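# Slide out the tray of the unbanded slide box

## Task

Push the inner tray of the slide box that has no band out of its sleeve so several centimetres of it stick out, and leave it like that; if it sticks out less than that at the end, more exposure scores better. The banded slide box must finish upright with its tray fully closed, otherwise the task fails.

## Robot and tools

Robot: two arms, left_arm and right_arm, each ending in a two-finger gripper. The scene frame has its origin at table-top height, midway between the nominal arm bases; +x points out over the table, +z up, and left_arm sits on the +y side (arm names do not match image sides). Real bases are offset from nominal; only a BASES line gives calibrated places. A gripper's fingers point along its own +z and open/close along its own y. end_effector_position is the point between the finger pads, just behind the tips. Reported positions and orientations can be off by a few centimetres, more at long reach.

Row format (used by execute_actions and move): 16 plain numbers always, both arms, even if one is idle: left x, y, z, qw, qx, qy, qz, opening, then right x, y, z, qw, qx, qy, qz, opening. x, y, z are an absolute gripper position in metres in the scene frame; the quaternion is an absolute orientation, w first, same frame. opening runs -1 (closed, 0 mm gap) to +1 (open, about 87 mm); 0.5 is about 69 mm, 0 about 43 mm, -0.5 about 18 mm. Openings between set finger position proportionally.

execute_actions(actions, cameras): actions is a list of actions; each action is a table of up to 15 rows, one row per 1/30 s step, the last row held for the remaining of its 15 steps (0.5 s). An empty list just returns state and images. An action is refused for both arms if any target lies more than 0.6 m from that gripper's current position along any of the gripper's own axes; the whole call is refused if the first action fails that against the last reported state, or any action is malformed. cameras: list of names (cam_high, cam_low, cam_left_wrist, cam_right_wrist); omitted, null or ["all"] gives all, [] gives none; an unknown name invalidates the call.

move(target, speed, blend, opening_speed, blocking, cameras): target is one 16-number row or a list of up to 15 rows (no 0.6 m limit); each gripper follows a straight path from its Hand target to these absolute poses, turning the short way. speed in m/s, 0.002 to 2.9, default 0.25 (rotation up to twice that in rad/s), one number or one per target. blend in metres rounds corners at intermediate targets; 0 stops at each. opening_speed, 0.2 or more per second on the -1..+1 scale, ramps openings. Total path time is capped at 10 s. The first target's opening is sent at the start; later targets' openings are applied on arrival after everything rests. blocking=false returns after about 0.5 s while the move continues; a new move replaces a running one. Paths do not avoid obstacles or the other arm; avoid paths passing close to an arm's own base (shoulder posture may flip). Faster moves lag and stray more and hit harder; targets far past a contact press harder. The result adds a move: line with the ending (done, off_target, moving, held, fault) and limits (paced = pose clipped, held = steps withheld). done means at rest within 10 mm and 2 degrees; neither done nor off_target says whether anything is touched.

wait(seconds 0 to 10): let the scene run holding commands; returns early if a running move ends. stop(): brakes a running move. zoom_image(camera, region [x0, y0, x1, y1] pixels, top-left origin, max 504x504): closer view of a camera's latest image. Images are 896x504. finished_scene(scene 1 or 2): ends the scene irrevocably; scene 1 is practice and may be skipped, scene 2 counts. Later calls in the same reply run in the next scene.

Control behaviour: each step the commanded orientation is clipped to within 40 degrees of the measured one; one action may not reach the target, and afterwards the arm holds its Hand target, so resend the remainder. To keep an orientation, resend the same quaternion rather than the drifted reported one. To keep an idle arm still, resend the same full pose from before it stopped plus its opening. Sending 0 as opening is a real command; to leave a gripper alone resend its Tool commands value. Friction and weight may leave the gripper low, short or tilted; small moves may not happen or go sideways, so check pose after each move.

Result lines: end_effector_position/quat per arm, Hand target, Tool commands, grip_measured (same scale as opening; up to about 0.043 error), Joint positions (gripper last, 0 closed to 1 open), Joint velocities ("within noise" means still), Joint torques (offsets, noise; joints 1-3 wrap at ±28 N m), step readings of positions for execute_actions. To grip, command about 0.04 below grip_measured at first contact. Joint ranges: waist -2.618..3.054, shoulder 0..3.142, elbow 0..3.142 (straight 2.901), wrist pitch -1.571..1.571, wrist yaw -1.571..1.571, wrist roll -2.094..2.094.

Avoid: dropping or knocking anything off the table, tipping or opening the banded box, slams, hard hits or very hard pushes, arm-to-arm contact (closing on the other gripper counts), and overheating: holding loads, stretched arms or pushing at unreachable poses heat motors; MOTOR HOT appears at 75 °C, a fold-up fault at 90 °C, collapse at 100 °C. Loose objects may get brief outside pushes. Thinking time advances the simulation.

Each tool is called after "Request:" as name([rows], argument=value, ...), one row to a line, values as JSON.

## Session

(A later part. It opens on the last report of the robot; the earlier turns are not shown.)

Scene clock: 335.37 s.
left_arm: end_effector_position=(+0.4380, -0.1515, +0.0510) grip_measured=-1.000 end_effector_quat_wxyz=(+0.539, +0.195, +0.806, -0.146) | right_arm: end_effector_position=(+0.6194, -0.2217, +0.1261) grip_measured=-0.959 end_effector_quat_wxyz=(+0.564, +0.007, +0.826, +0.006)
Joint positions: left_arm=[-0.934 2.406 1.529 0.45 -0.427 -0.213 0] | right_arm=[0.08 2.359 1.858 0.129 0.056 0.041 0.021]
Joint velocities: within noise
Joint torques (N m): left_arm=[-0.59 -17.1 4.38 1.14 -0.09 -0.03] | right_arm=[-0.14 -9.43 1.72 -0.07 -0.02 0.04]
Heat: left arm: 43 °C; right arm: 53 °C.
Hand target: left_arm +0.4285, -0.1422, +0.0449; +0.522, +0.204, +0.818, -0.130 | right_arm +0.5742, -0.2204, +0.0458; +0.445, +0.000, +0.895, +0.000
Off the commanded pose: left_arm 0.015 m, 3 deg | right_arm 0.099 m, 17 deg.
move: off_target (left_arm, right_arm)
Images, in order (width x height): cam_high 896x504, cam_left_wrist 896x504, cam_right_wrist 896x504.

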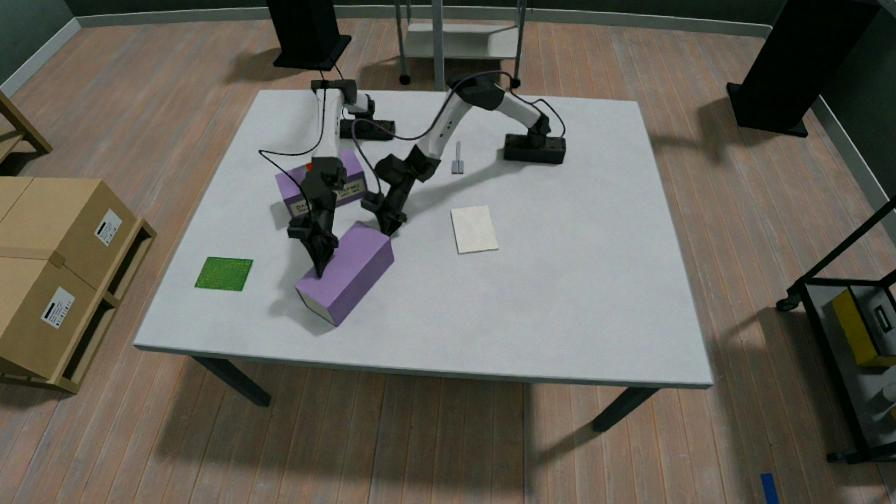

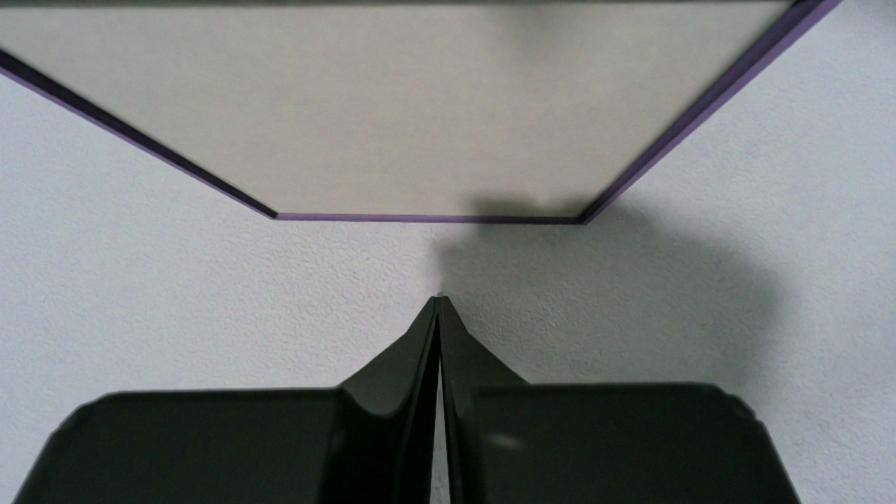

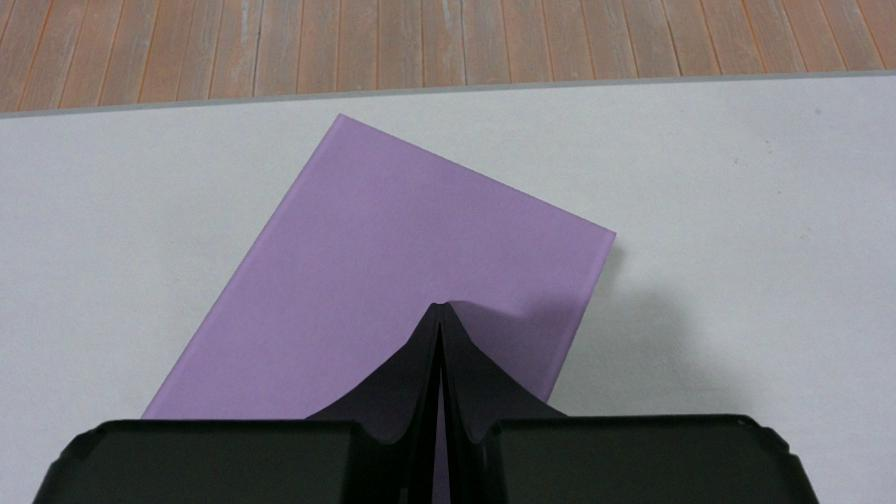

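Request:
move(target=[0.492,-0.178,0.04,0.521,0.204,0.818,-0.130,-1,0.57,-0.22,0.04,0.44,0,0.898,0,-1], speed=0.06)

Scene clock: 345.70 s.
left_arm: end_effector_position=(+0.4758, -0.1791, +0.0546) grip_measured=-1.000 end_effector_quat_wxyz=(+0.525, +0.206, +0.815, -0.133) | right_arm: end_effector_position=(+0.6222, -0.2236, +0.1318) grip_measured=-0.959 end_effector_quat_wxyz=(+0.574, +0.010, +0.819, +0.003)
Joint positions: left_arm=[-0.905 2.558 1.883 0.208 -0.399 -0.193 0] | right_arm=[0.08 2.358 1.859 0.15 0.067 0.041 0.021]
Joint velocities: within noise
Joint torques (N m): left_arm=[0.21 -16.23 7.46 1.72 0.01 -0.07] | right_arm=[-0.68 -11.58 6.32 2.01 -0.03 0.04]
Heat: left arm: 43 °C; right arm: 50 °C.
Hand target: left_arm +0.4754, -0.1783, +0.0539; +0.524, +0.206, +0.816, -0.132 | right_arm +0.6196, -0.2235, +0.1266; +0.565, +0.009, +0.825, +0.002
Off the commanded pose: left_arm 0.022 m, 1 deg | right_arm 0.106 m, 18 deg.
move: held (left_arm, right_arm; a check stopped the path); limits=held
pose unreachable (left arm): on one or more control steps of this call, first in action 0 (counted from 0), this arm could not follow its commanded pose, so it was not sent that pose on those steps. It may still have moved: this result reports where it is.
cause: moving toward the commanded pose would bring a part of the arm too close to another arm (this arm's wrist camera and the right arm's wrist (the part past joint 5), at the place that arm was heading or pushing toward when its own hold began).
pose unreachable (right arm): on one or more control steps of this call, first in action 0 (counted from 0), this arm could not follow its commanded pose, so it was not sent that pose on those steps. It may still have moved: this result reports where it is.
cause: moving toward the commanded pose would bring a part of the arm too close to another arm (this arm's wrist (the part past joint 5) and the left arm's wrist camera, along the way the arms are being sent, or toward where that arm still pushes).

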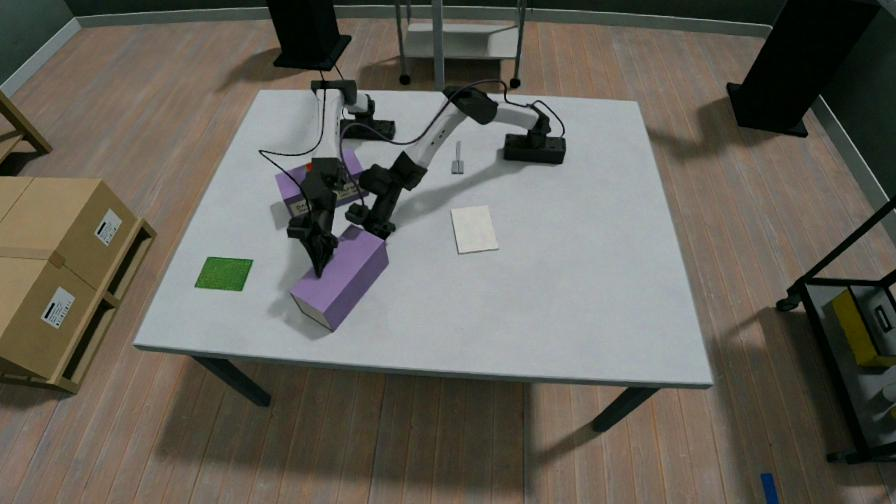

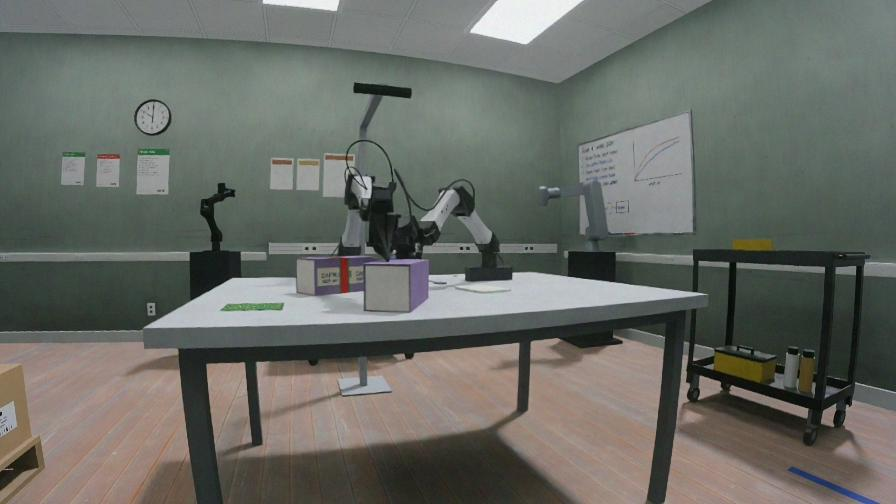

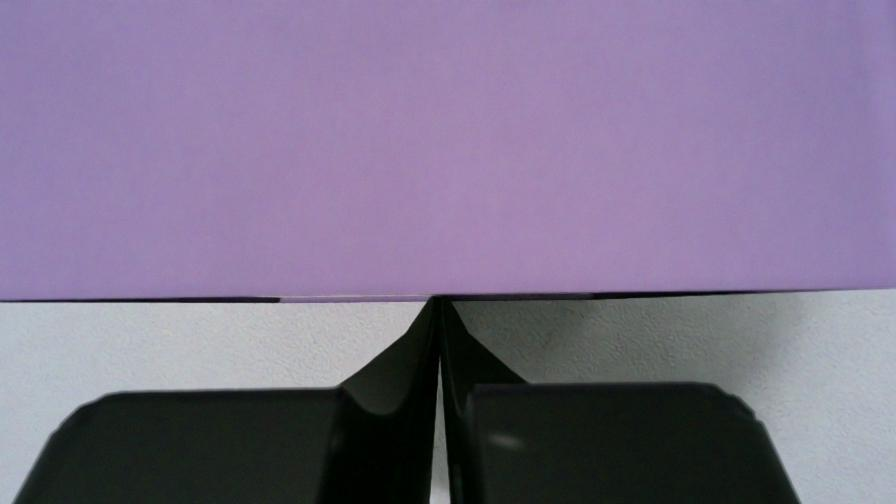

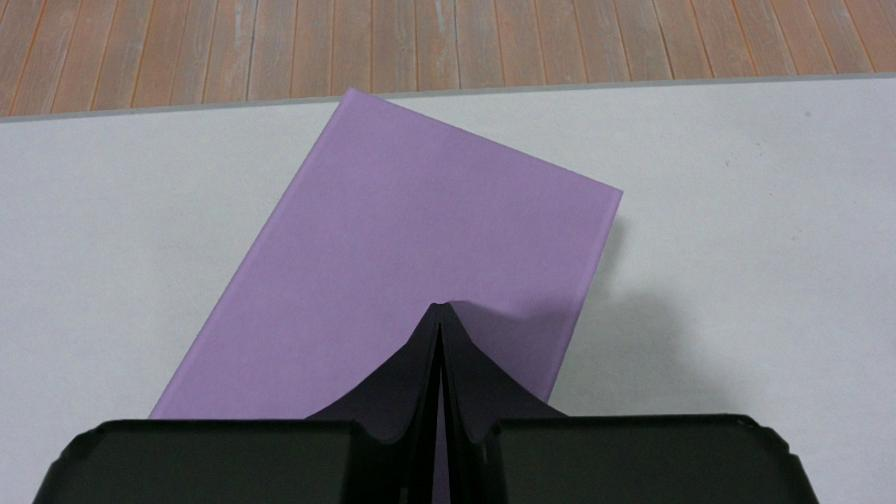

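Request:
zoom_image(camera="cam_low", region=[350, 250, 440, 320])

Request:
zoom_image(camera="cam_high", region=[280, 260, 350, 340])

Scaled by 5.600 from the camera's 896x504 image, which has a finer 1280x720 frame.

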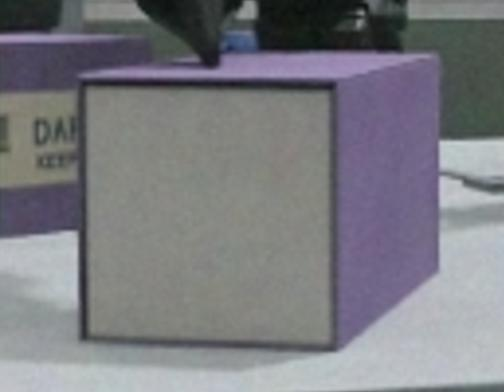

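Scaled by 6.300 from the camera's 896x504 image, which has a finer 1280x720 frame.

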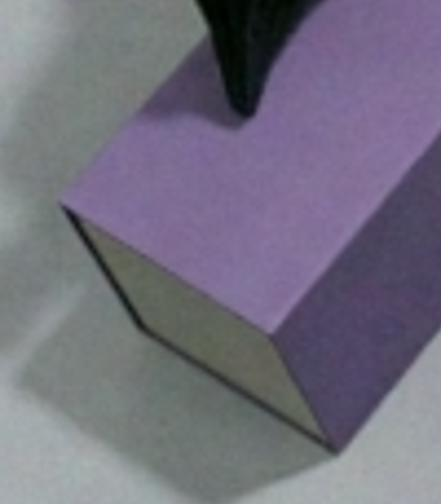

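Request:
move([
  [0.40,-0.14,0.06,0.521,0.204,0.818,-0.130,-1,0.615,-0.2235,0.14,0.53,0,0.848,0,-1],
  [0.405,-0.14,0.055,0.314,-0.408,0.679,-0.522,-1,0.615,-0.2235,0.14,0.53,0,0.848,0,-1],
], speed=0.15)

Scene clock: 439.83 s.
left_arm: end_effector_position=(+0.4062, -0.1456, +0.0712) grip_measured=-1.000 end_effector_quat_wxyz=(+0.310, -0.402, +0.675, -0.535) | right_arm: end_effector_position=(+0.6128, -0.2246, +0.1321) grip_measured=-0.959 end_effector_quat_wxyz=(+0.530, +0.005, +0.848, -0.003)
Joint positions: left_arm=[-0.925 2.381 1.162 0.956 -0.434 -1.696 0] | right_arm=[0.08 2.358 1.952 -0.049 0.067 0.033 0.021]
Joint velocities: within noise
Joint torques (N m): left_arm=[0.13 -10.44 4.38 1.82 -0.18 0] | right_arm=[-0.81 -11.52 9.25 1.82 -0.11 -0.03]
Heat: left arm: 45 °C; right arm: 55 °C.
Hand target: left_arm +0.4048, -0.1398, +0.0552; +0.314, -0.408, +0.680, -0.522 | right_arm +0.6148, -0.2236, +0.1401; +0.531, +0.000, +0.848, +0.000
Off the commanded pose: left_arm 0.017 m, 2 deg | right_arm 0.008 m, 1 deg.
move: off_target (left_arm)

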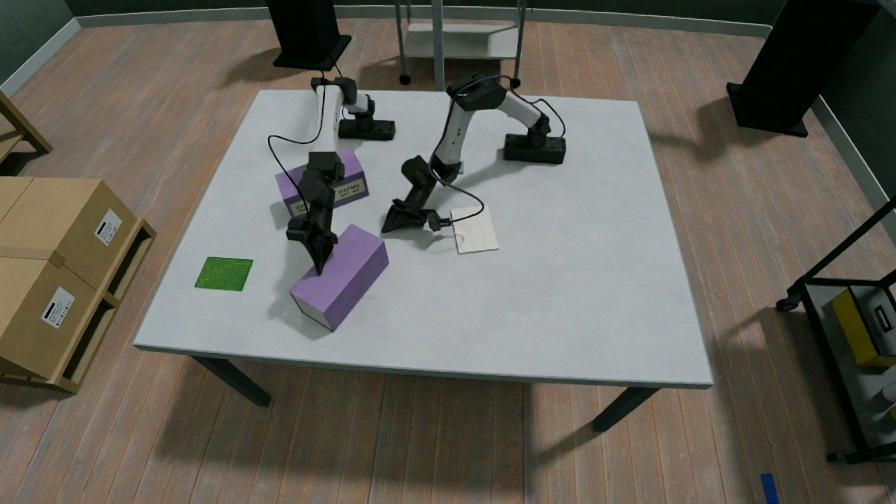

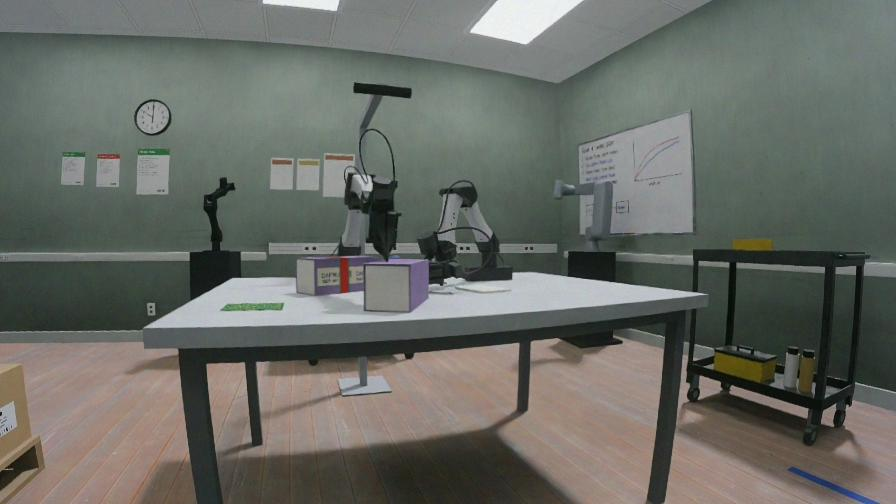

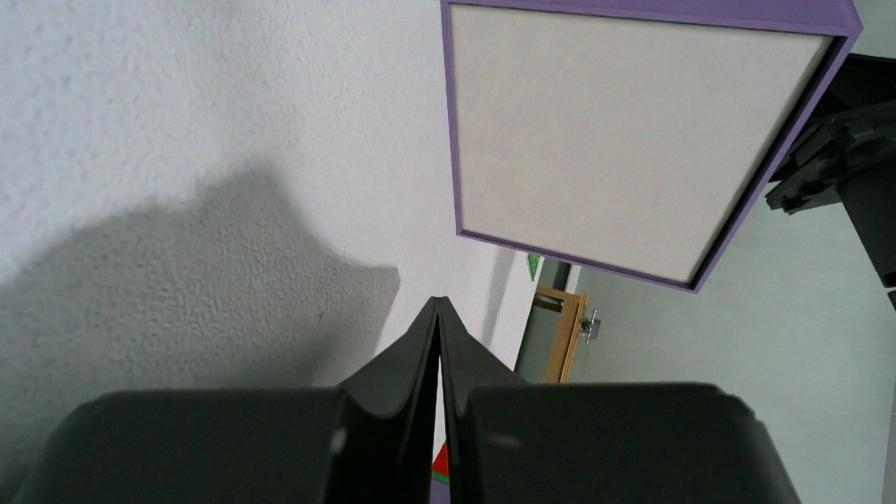

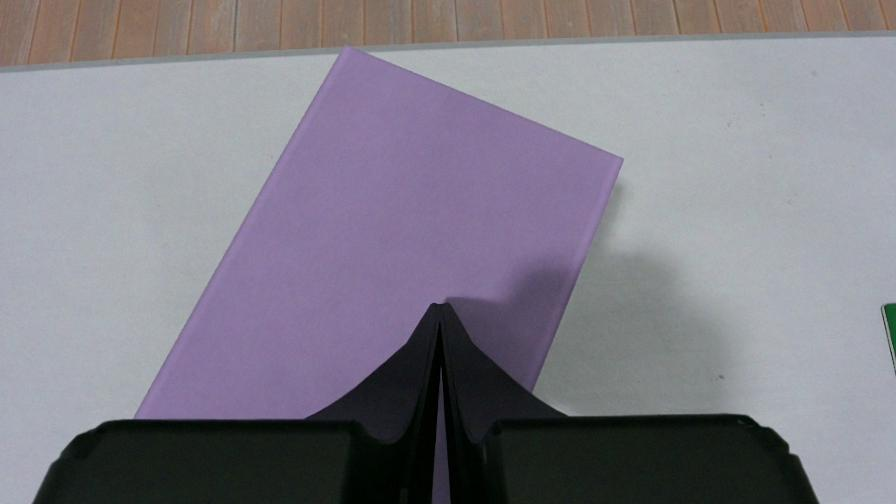

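Request:
move([
  [0.405,-0.14,0.055,0.314,-0.408,0.679,-0.522,-1,0.59,-0.2235,0.08,0.5,0,0.866,0,-1],
  [0.405,-0.14,0.055,0.314,-0.408,0.679,-0.522,-1,0.54,-0.2235,0.0,0.44,0,0.898,0,-1],
], speed=0.1, cameras=["cam_left_wrist","cam_right_wrist"])

Scene clock: 454.33 s.
left_arm: end_effector_position=(+0.4063, -0.1455, +0.0714) grip_measured=-1.000 end_effector_quat_wxyz=(+0.310, -0.403, +0.675, -0.535) | right_arm: end_effector_position=(+0.6003, -0.2252, +0.1238) grip_measured=-0.959 end_effector_quat_wxyz=(+0.614, +0.010, +0.789, +0.004)
Joint positions: left_arm=[-0.925 2.381 1.162 0.957 -0.436 -1.698 0] | right_arm=[0.08 2.274 1.581 0.443 0.067 0.036 0.021]
Joint velocities: within noise
Joint torques (N m): left_arm=[-0.01 -10.36 4.11 1.8 -0.19 -0.02] | right_arm=[-0.36 -7.27 0.4 -0.91 -0.13 0.1]
Heat: left arm: 42 °C; right arm: 54 °C.
Hand target: left_arm +0.4048, -0.1398, +0.0552; +0.314, -0.408, +0.680, -0.522 | right_arm +0.5405, -0.2244, +0.0117; +0.454, +0.001, +0.891, +0.000
Off the commanded pose: left_arm 0.017 m, 2 deg | right_arm 0.138 m, 24 deg.
move: off_target (left_arm, right_arm)
Images, in order (width x height): cam_left_wrist 896x504, cam_right_wrist 896x504.

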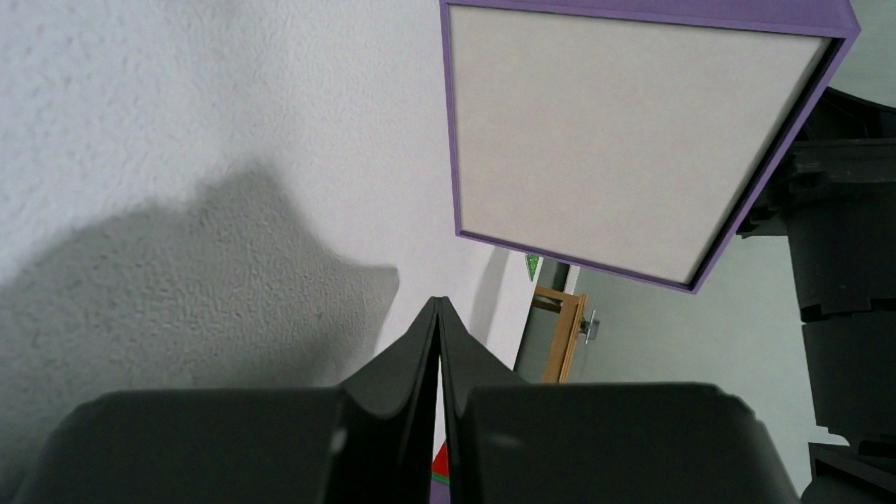

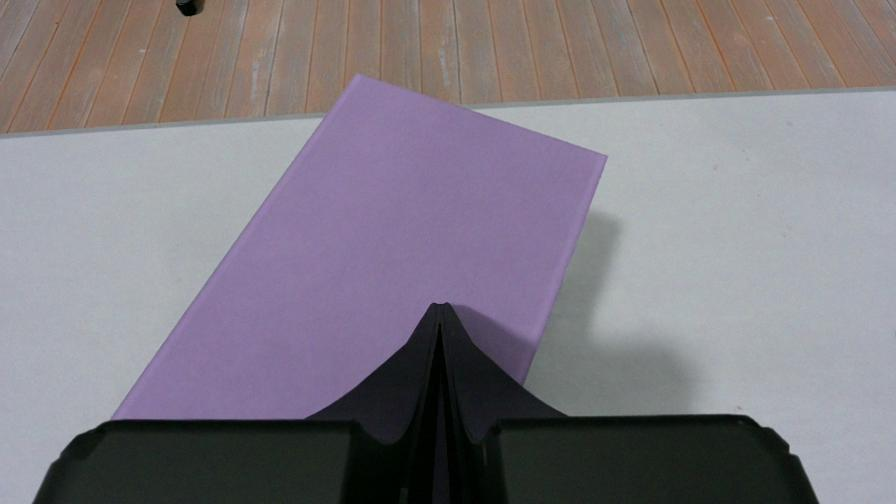

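Request:
move(target=[0.50,-0.186,0.045,0.314,-0.408,0.679,-0.522,-1,0.54,-0.2235,0.0,0.44,0,0.898,0,-1], speed=0.08)

Scene clock: 461.43 s.
left_arm: end_effector_position=(+0.4802, -0.1954, +0.0587) grip_measured=-1.000 end_effector_quat_wxyz=(+0.299, -0.398, +0.681, -0.537) | right_arm: end_effector_position=(+0.5958, -0.2278, +0.1242) grip_measured=-0.959 end_effector_quat_wxyz=(+0.612, +0.012, +0.790, +0.001)
Joint positions: left_arm=[-0.853 2.623 1.645 0.715 -0.339 -1.681 0] | right_arm=[0.078 2.257 1.558 0.446 0.073 0.037 0.021]
Joint velocities: within noise
Joint torques (N m): left_arm=[2.95 -11.67 10.03 1.6 -0.18 0.1] | right_arm=[-0.18 -6.58 0.9 -0.87 -0.18 0.1]
Heat: left arm: 42 °C; right arm: 52 °C.
Hand target: left_arm +0.4982, -0.1841, +0.0456; +0.314, -0.408, +0.680, -0.522 | right_arm +0.5379, -0.2247, +0.0120; +0.454, +0.001, +0.891, +0.000
Off the commanded pose: left_arm 0.026 m, 3 deg | right_arm 0.136 m, 23 deg.
move: off_target (left_arm, right_arm)

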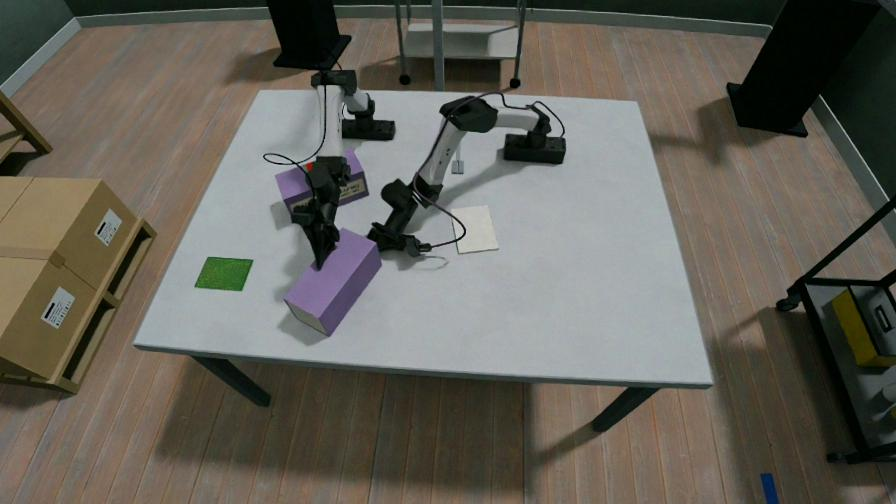

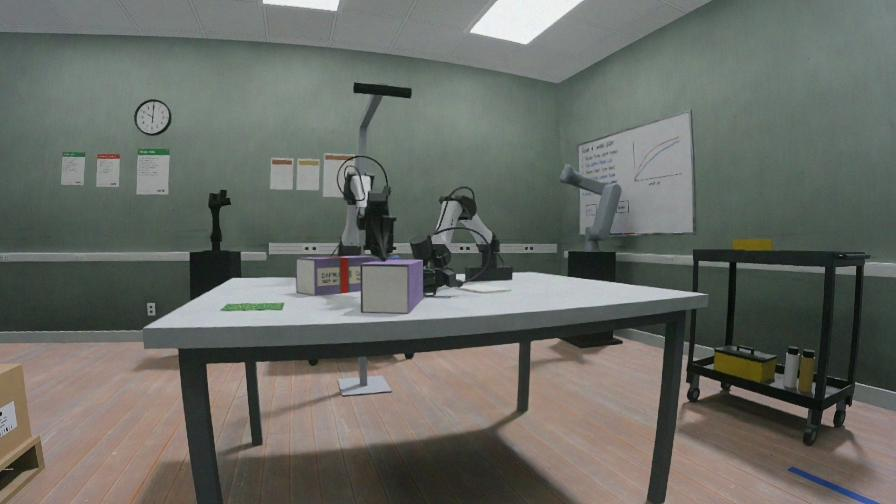

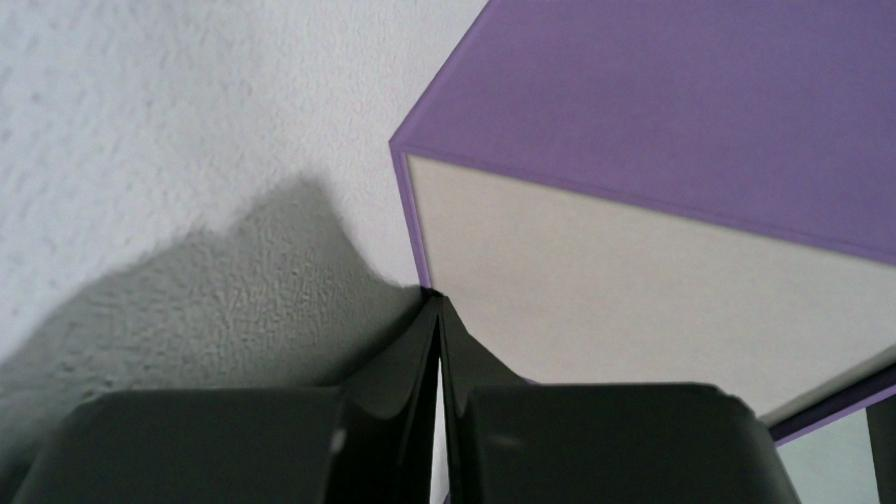

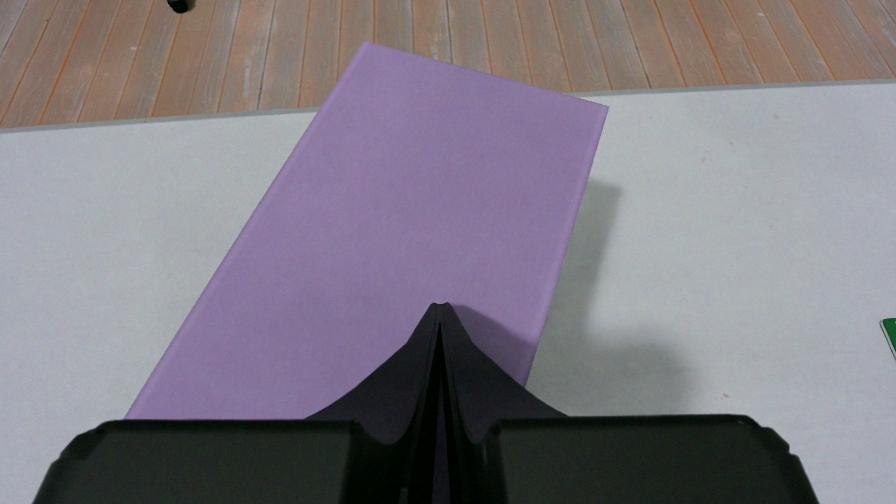

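Request:
move([
  [0.455,-0.165,0.05,0.314,-0.408,0.679,-0.522,-1,0.55,-0.21,0.25,0.44,0,0.898,0,-1],
  [0.435,-0.158,0.105,0.314,-0.408,0.679,-0.522,-1,0.50,-0.22,0.27,0.44,0,0.898,0,-1],
], speed=0.15)

Scene clock: 489.70 s.
left_arm: end_effector_position=(+0.4363, -0.1594, +0.0864) grip_measured=-1.000 end_effector_quat_wxyz=(+0.309, -0.405, +0.688, -0.516) | right_arm: end_effector_position=(+0.5017, -0.2179, +0.2560) grip_measured=-0.959 end_effector_quat_wxyz=(+0.424, -0.003, +0.906, -0.004)
Joint positions: left_arm=[-0.889 2.38 1.323 0.752 -0.404 -1.686 0] | right_arm=[0.106 2.077 2.17 -0.79 0.073 0.049 0.021]
Joint velocities: within noise
Joint torques (N m): left_arm=[-0.47 -17.62 5.23 1.59 -0.17 0.01] | right_arm=[-1.17 -12.12 5.05 2.17 -0.07 0.07]
Heat: left arm: 42 °C; right arm: 47 °C.
Hand target: left_arm +0.4354, -0.1583, +0.1046; +0.314, -0.408, +0.679, -0.523 | right_arm +0.4999, -0.2200, +0.2699; +0.440, +0.000, +0.898, +0.000
Off the commanded pose: left_arm 0.019 m, 1 deg | right_arm 0.014 m, 2 deg.
move: off_target (left_arm, right_arm)

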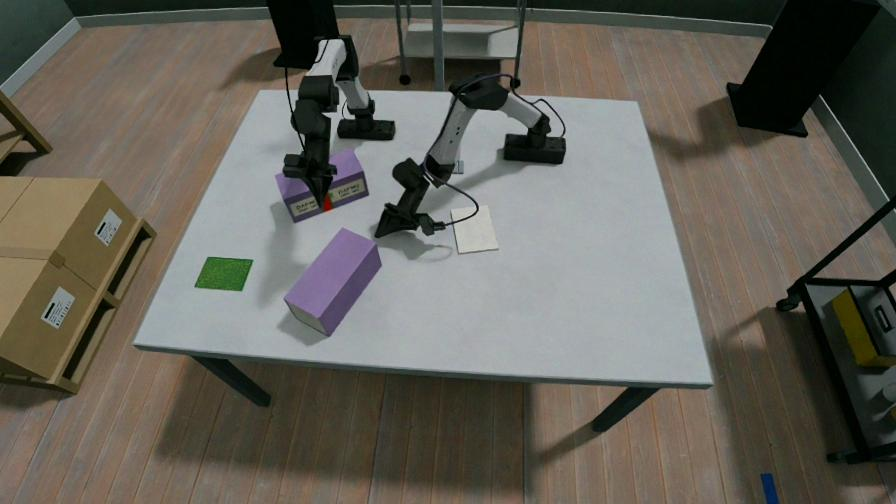

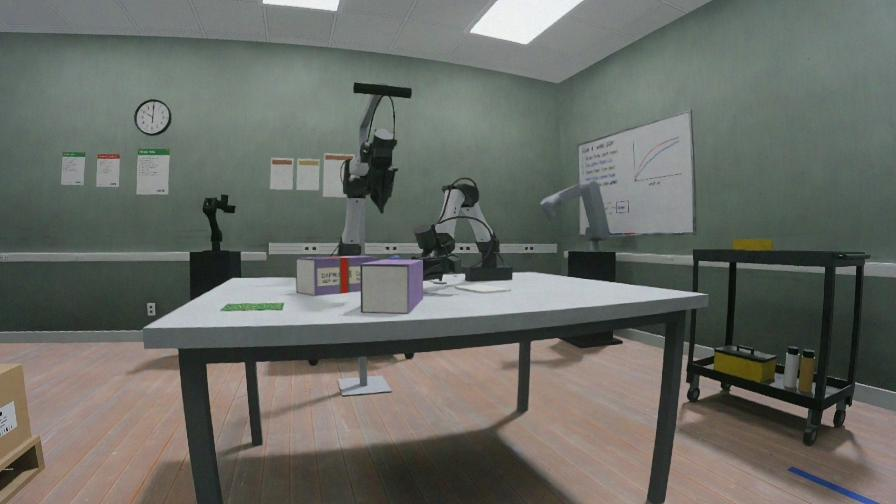

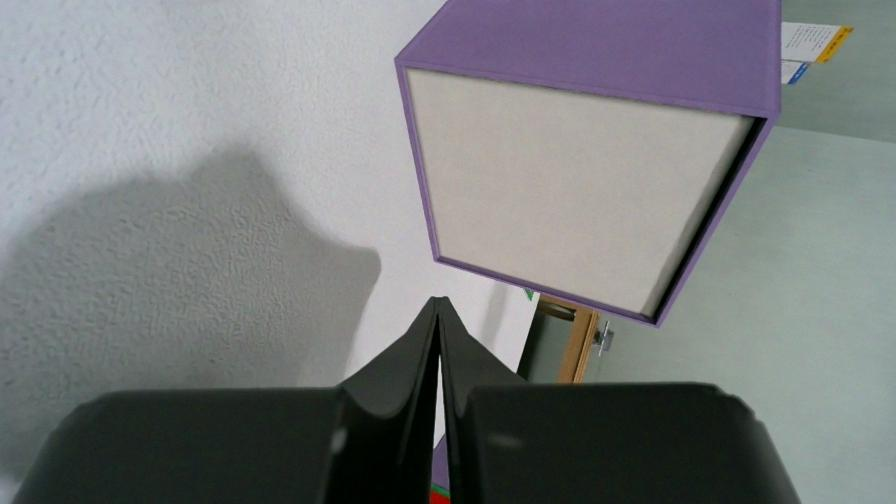

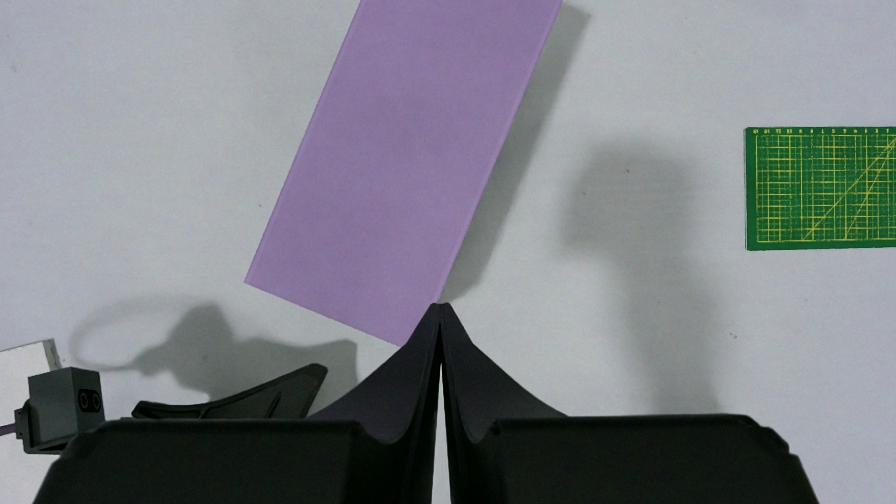

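Request:
move([
  [0.44,-0.147,0.135,0.314,-0.408,0.679,-0.522,-1,0.50,-0.22,0.27,0.44,0,0.898,0,-1],
  [0.49,-0.168,0.135,0.314,-0.408,0.679,-0.522,-1,0.5,-0.22,0.27,0.44,0,0.898,0,-1],
], speed=0.08)

Scene clock: 514.53 s.
left_arm: end_effector_position=(+0.4841, -0.1659, +0.1413) grip_measured=-1.000 end_effector_quat_wxyz=(+0.311, -0.410, +0.676, -0.527) | right_arm: end_effector_position=(+0.5017, -0.2179, +0.2560) grip_measured=-0.959 end_effector_quat_wxyz=(+0.424, -0.003, +0.906, -0.004)
Joint positions: left_arm=[-0.823 2.361 1.531 0.56 -0.351 -1.677 0] | right_arm=[0.106 2.077 2.17 -0.79 0.073 0.049 0.021]
Joint velocities: within noise
Joint torques (N m): left_arm=[0.57 -11.85 9.95 1.55 0.03 0.17] | right_arm=[-1.17 -12.08 5.07 2.17 -0.07 0.06]
Heat: left arm: 43 °C; right arm: 54 °C.
Hand target: left_arm +0.4897, -0.1675, +0.1350; +0.314, -0.408, +0.679, -0.522 | right_arm +0.4999, -0.2200, +0.2699; +0.440, +0.000, +0.898, +0.000
Off the commanded pose: left_arm 0.009 m, 1 deg | right_arm 0.014 m, 2 deg.
move: off_target (right_arm)

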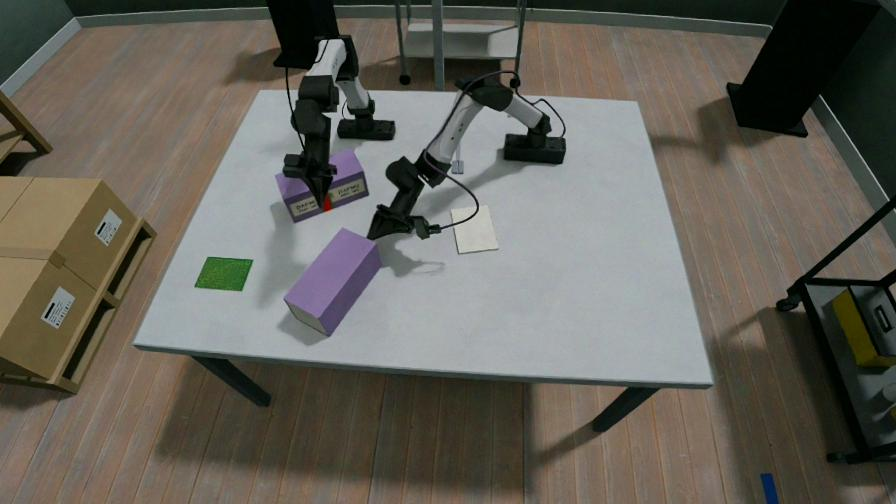

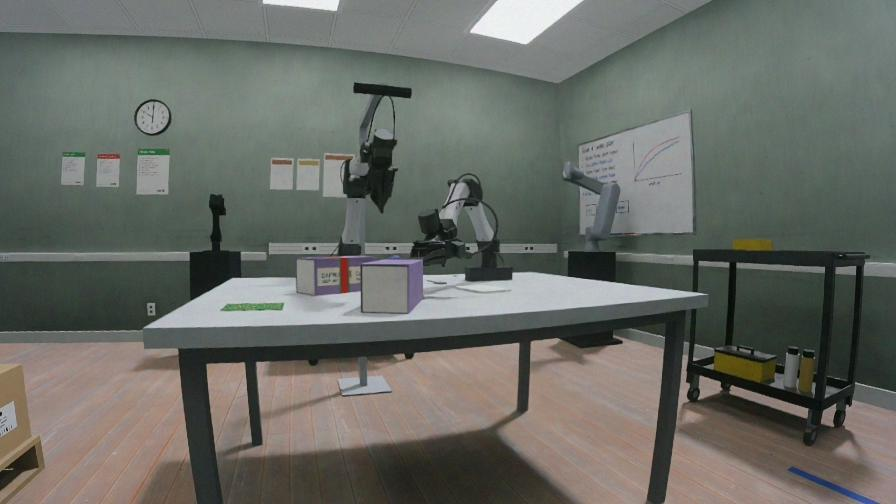

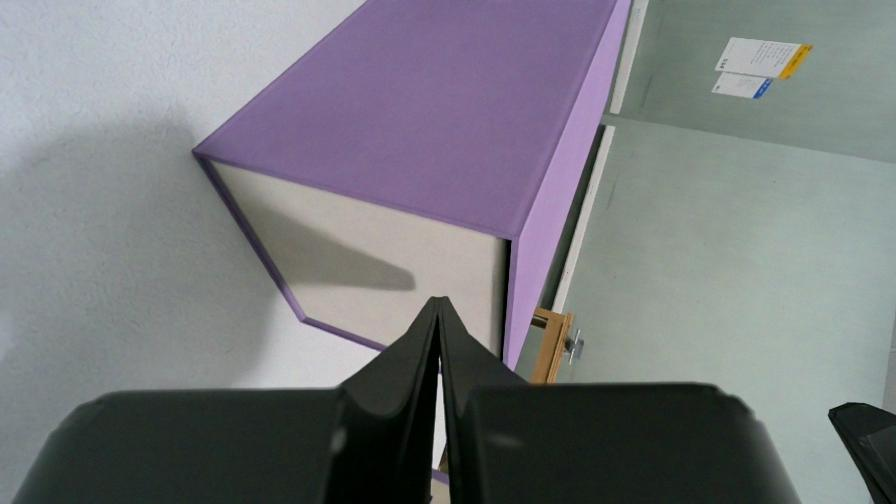

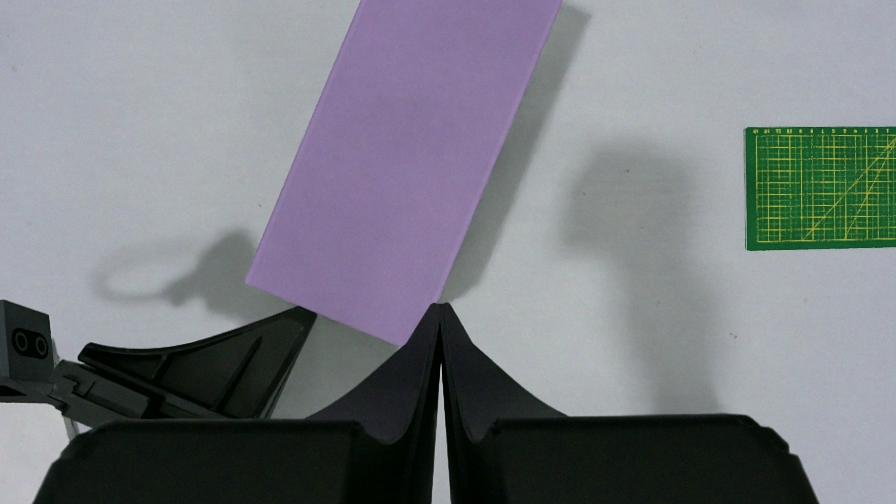

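Request:
move([
  [0.478,-0.166,0.105,0.314,-0.408,0.679,-0.522,-1,0.50,-0.22,0.27,0.44,0,0.898,0,-1],
  [0.52,-0.186,0.105,0.314,-0.408,0.679,-0.522,-1,0.5,-0.22,0.27,0.44,0,0.898,0,-1],
], speed=0.05)

Scene clock: 525.27 s.
left_arm: end_effector_position=(+0.5118, -0.1864, +0.1128) grip_measured=-1.000 end_effector_quat_wxyz=(+0.310, -0.408, +0.678, -0.527) | right_arm: end_effector_position=(+0.5017, -0.2179, +0.2560) grip_measured=-0.959 end_effector_quat_wxyz=(+0.424, -0.003, +0.906, -0.004)
Joint positions: left_arm=[-0.807 2.534 1.737 0.527 -0.329 -1.671 0] | right_arm=[0.106 2.077 2.17 -0.79 0.073 0.049 0.021]
Joint velocities: within noise
Joint torques (N m): left_arm=[1.01 -12.75 10.17 1.67 0.02 0.13] | right_arm=[-1.18 -12.1 5.07 2.17 -0.07 0.07]
Heat: left arm: 43 °C; right arm: 55 °C.
Hand target: left_arm +0.5193, -0.1854, +0.1051; +0.314, -0.408, +0.679, -0.523 | right_arm +0.4999, -0.2200, +0.2699; +0.440, +0.000, +0.898, +0.000
Off the commanded pose: left_arm 0.011 m, 1 deg | right_arm 0.014 m, 2 deg.
move: off_target (left_arm, right_arm)

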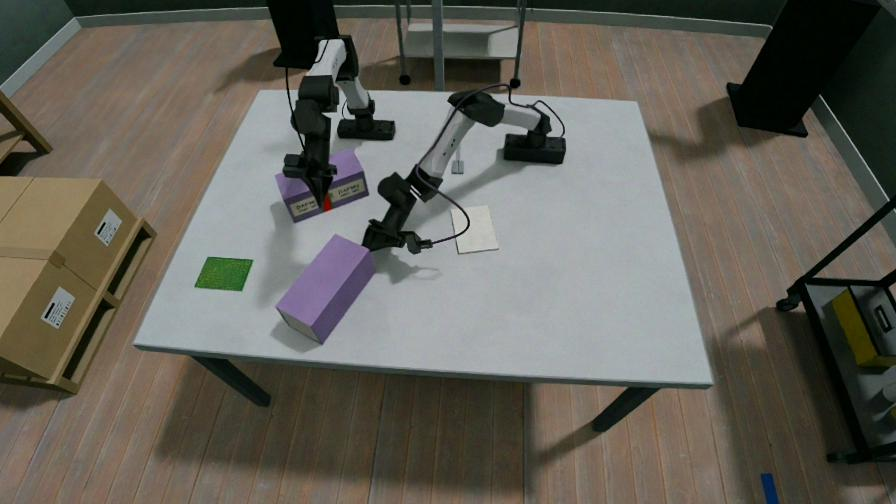

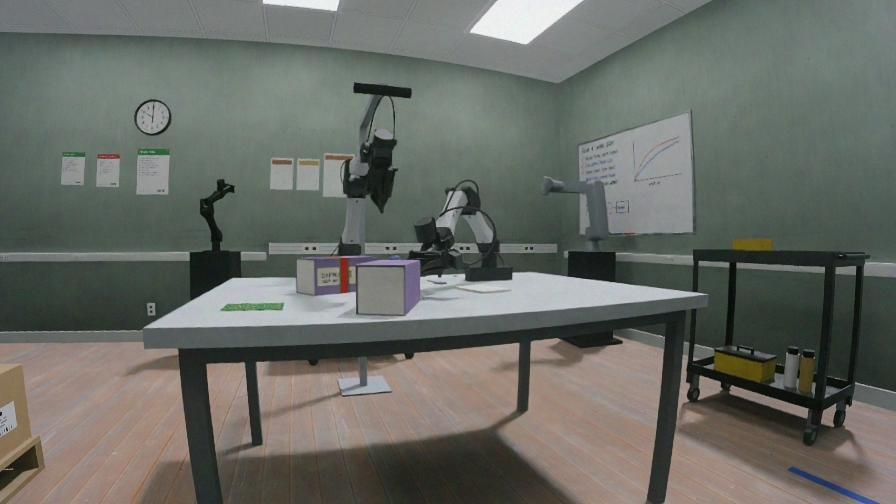

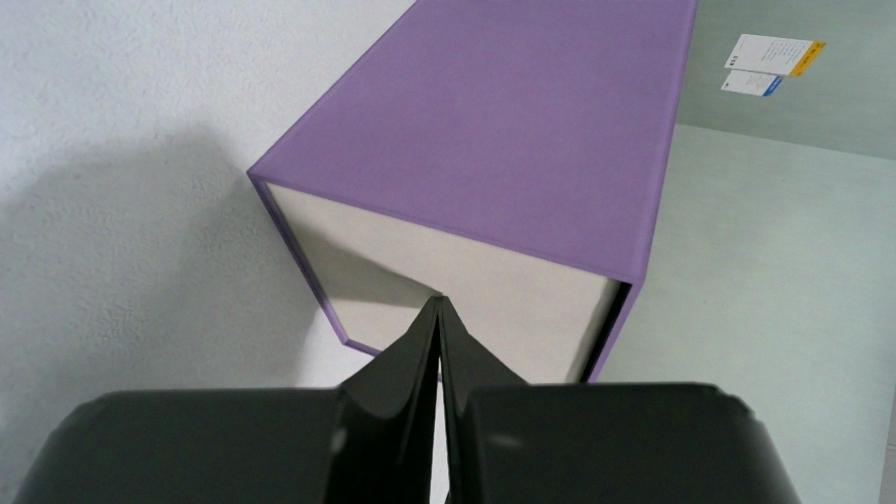

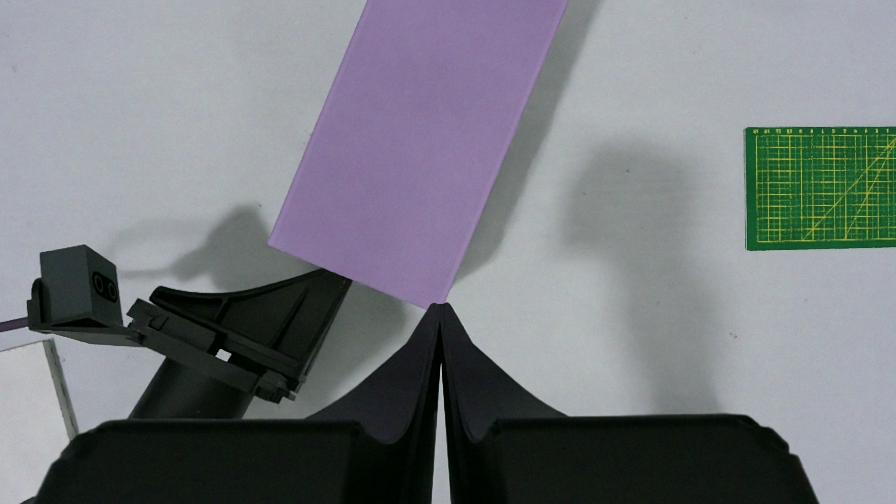

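Request:
move([
  [0.50,-0.178,0.105,0.314,-0.408,0.679,-0.522,-1,0.60,-0.205,0.16,0.5,0,0.866,0,-1],
  [0.50,-0.178,0.105,0.314,-0.408,0.679,-0.522,-1,0.59,-0.205,0.1,0.5,0,0.866,0,-1],
  [0.5,-0.178,0.105,0.314,-0.408,0.679,-0.522,-1,0.54,-0.20,0.0,0.44,0,0.898,0,-1],
], speed=0.1, cameras=["cam_left_wrist","cam_right_wrist","cam_high"])

Scene clock: 546.43 s.
left_arm: end_effector_position=(+0.5017, -0.1779, +0.0888) grip_measured=-1.000 end_effector_quat_wxyz=(+0.307, -0.409, +0.688, -0.515) | right_arm: end_effector_position=(+0.6007, -0.2054, +0.1238) grip_measured=-0.959 end_effector_quat_wxyz=(+0.613, +0.013, +0.790, +0.010)
Joint positions: left_arm=[-0.81 2.534 1.66 0.571 -0.33 -1.67 0] | right_arm=[0.118 2.28 1.594 0.435 0.099 0.058 0.021]
Joint velocities: within noise
Joint torques (N m): left_arm=[-0.65 -18.18 5.89 1.78 -0.17 0.06] | right_arm=[0.46 -7.31 0.31 -0.96 -0.07 0.14]
Heat: left arm: 45 °C; right arm: 56 °C.
Hand target: left_arm +0.5003, -0.1783, +0.1047; +0.314, -0.408, +0.680, -0.522 | right_arm +0.5406, -0.2020, +0.0116; +0.454, +0.000, +0.891, -0.001
Off the commanded pose: left_arm 0.016 m, 2 deg | right_arm 0.138 m, 24 deg.
move: off_target (left_arm, right_arm)
Images, in order (width x height): cam_high 896x504, cam_left_wrist 896x504, cam_right_wrist 896x504.

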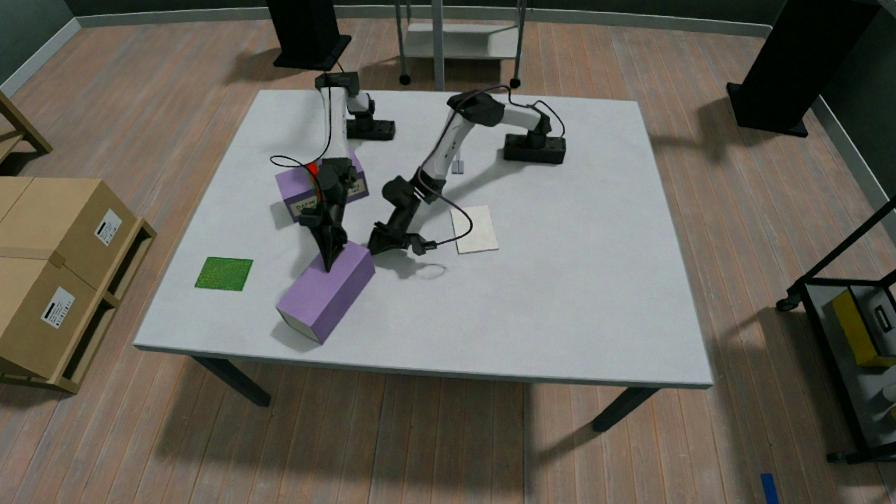

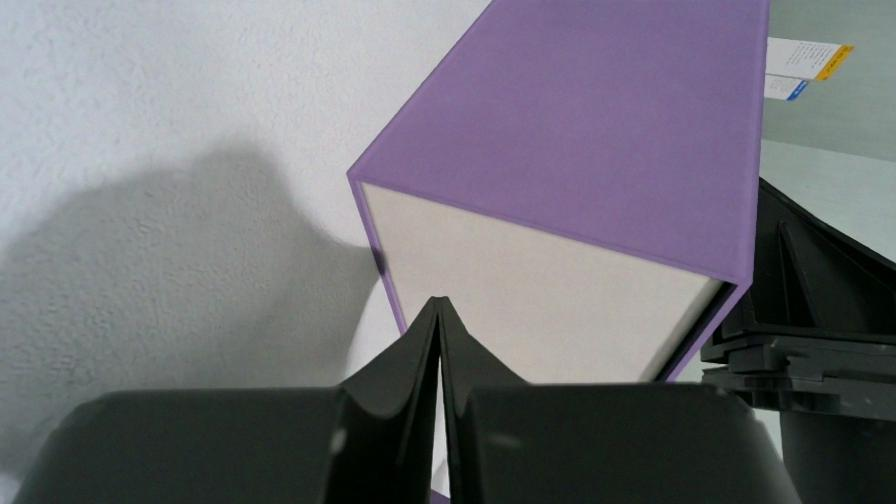

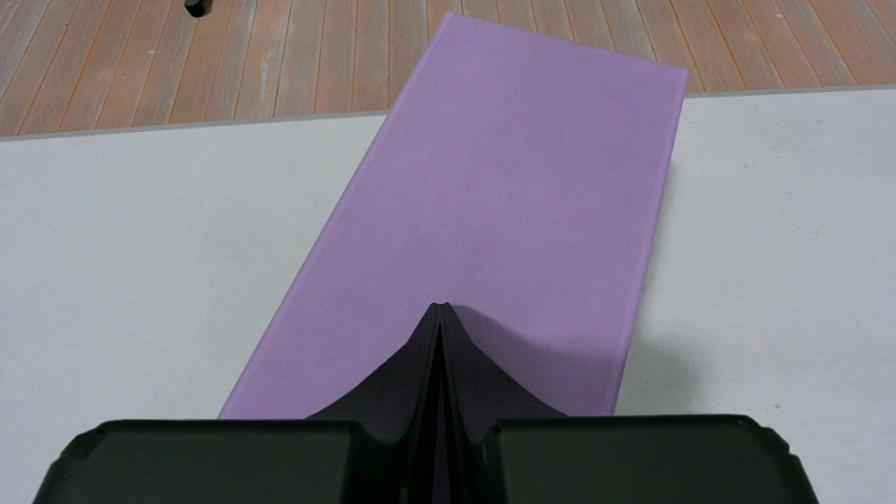

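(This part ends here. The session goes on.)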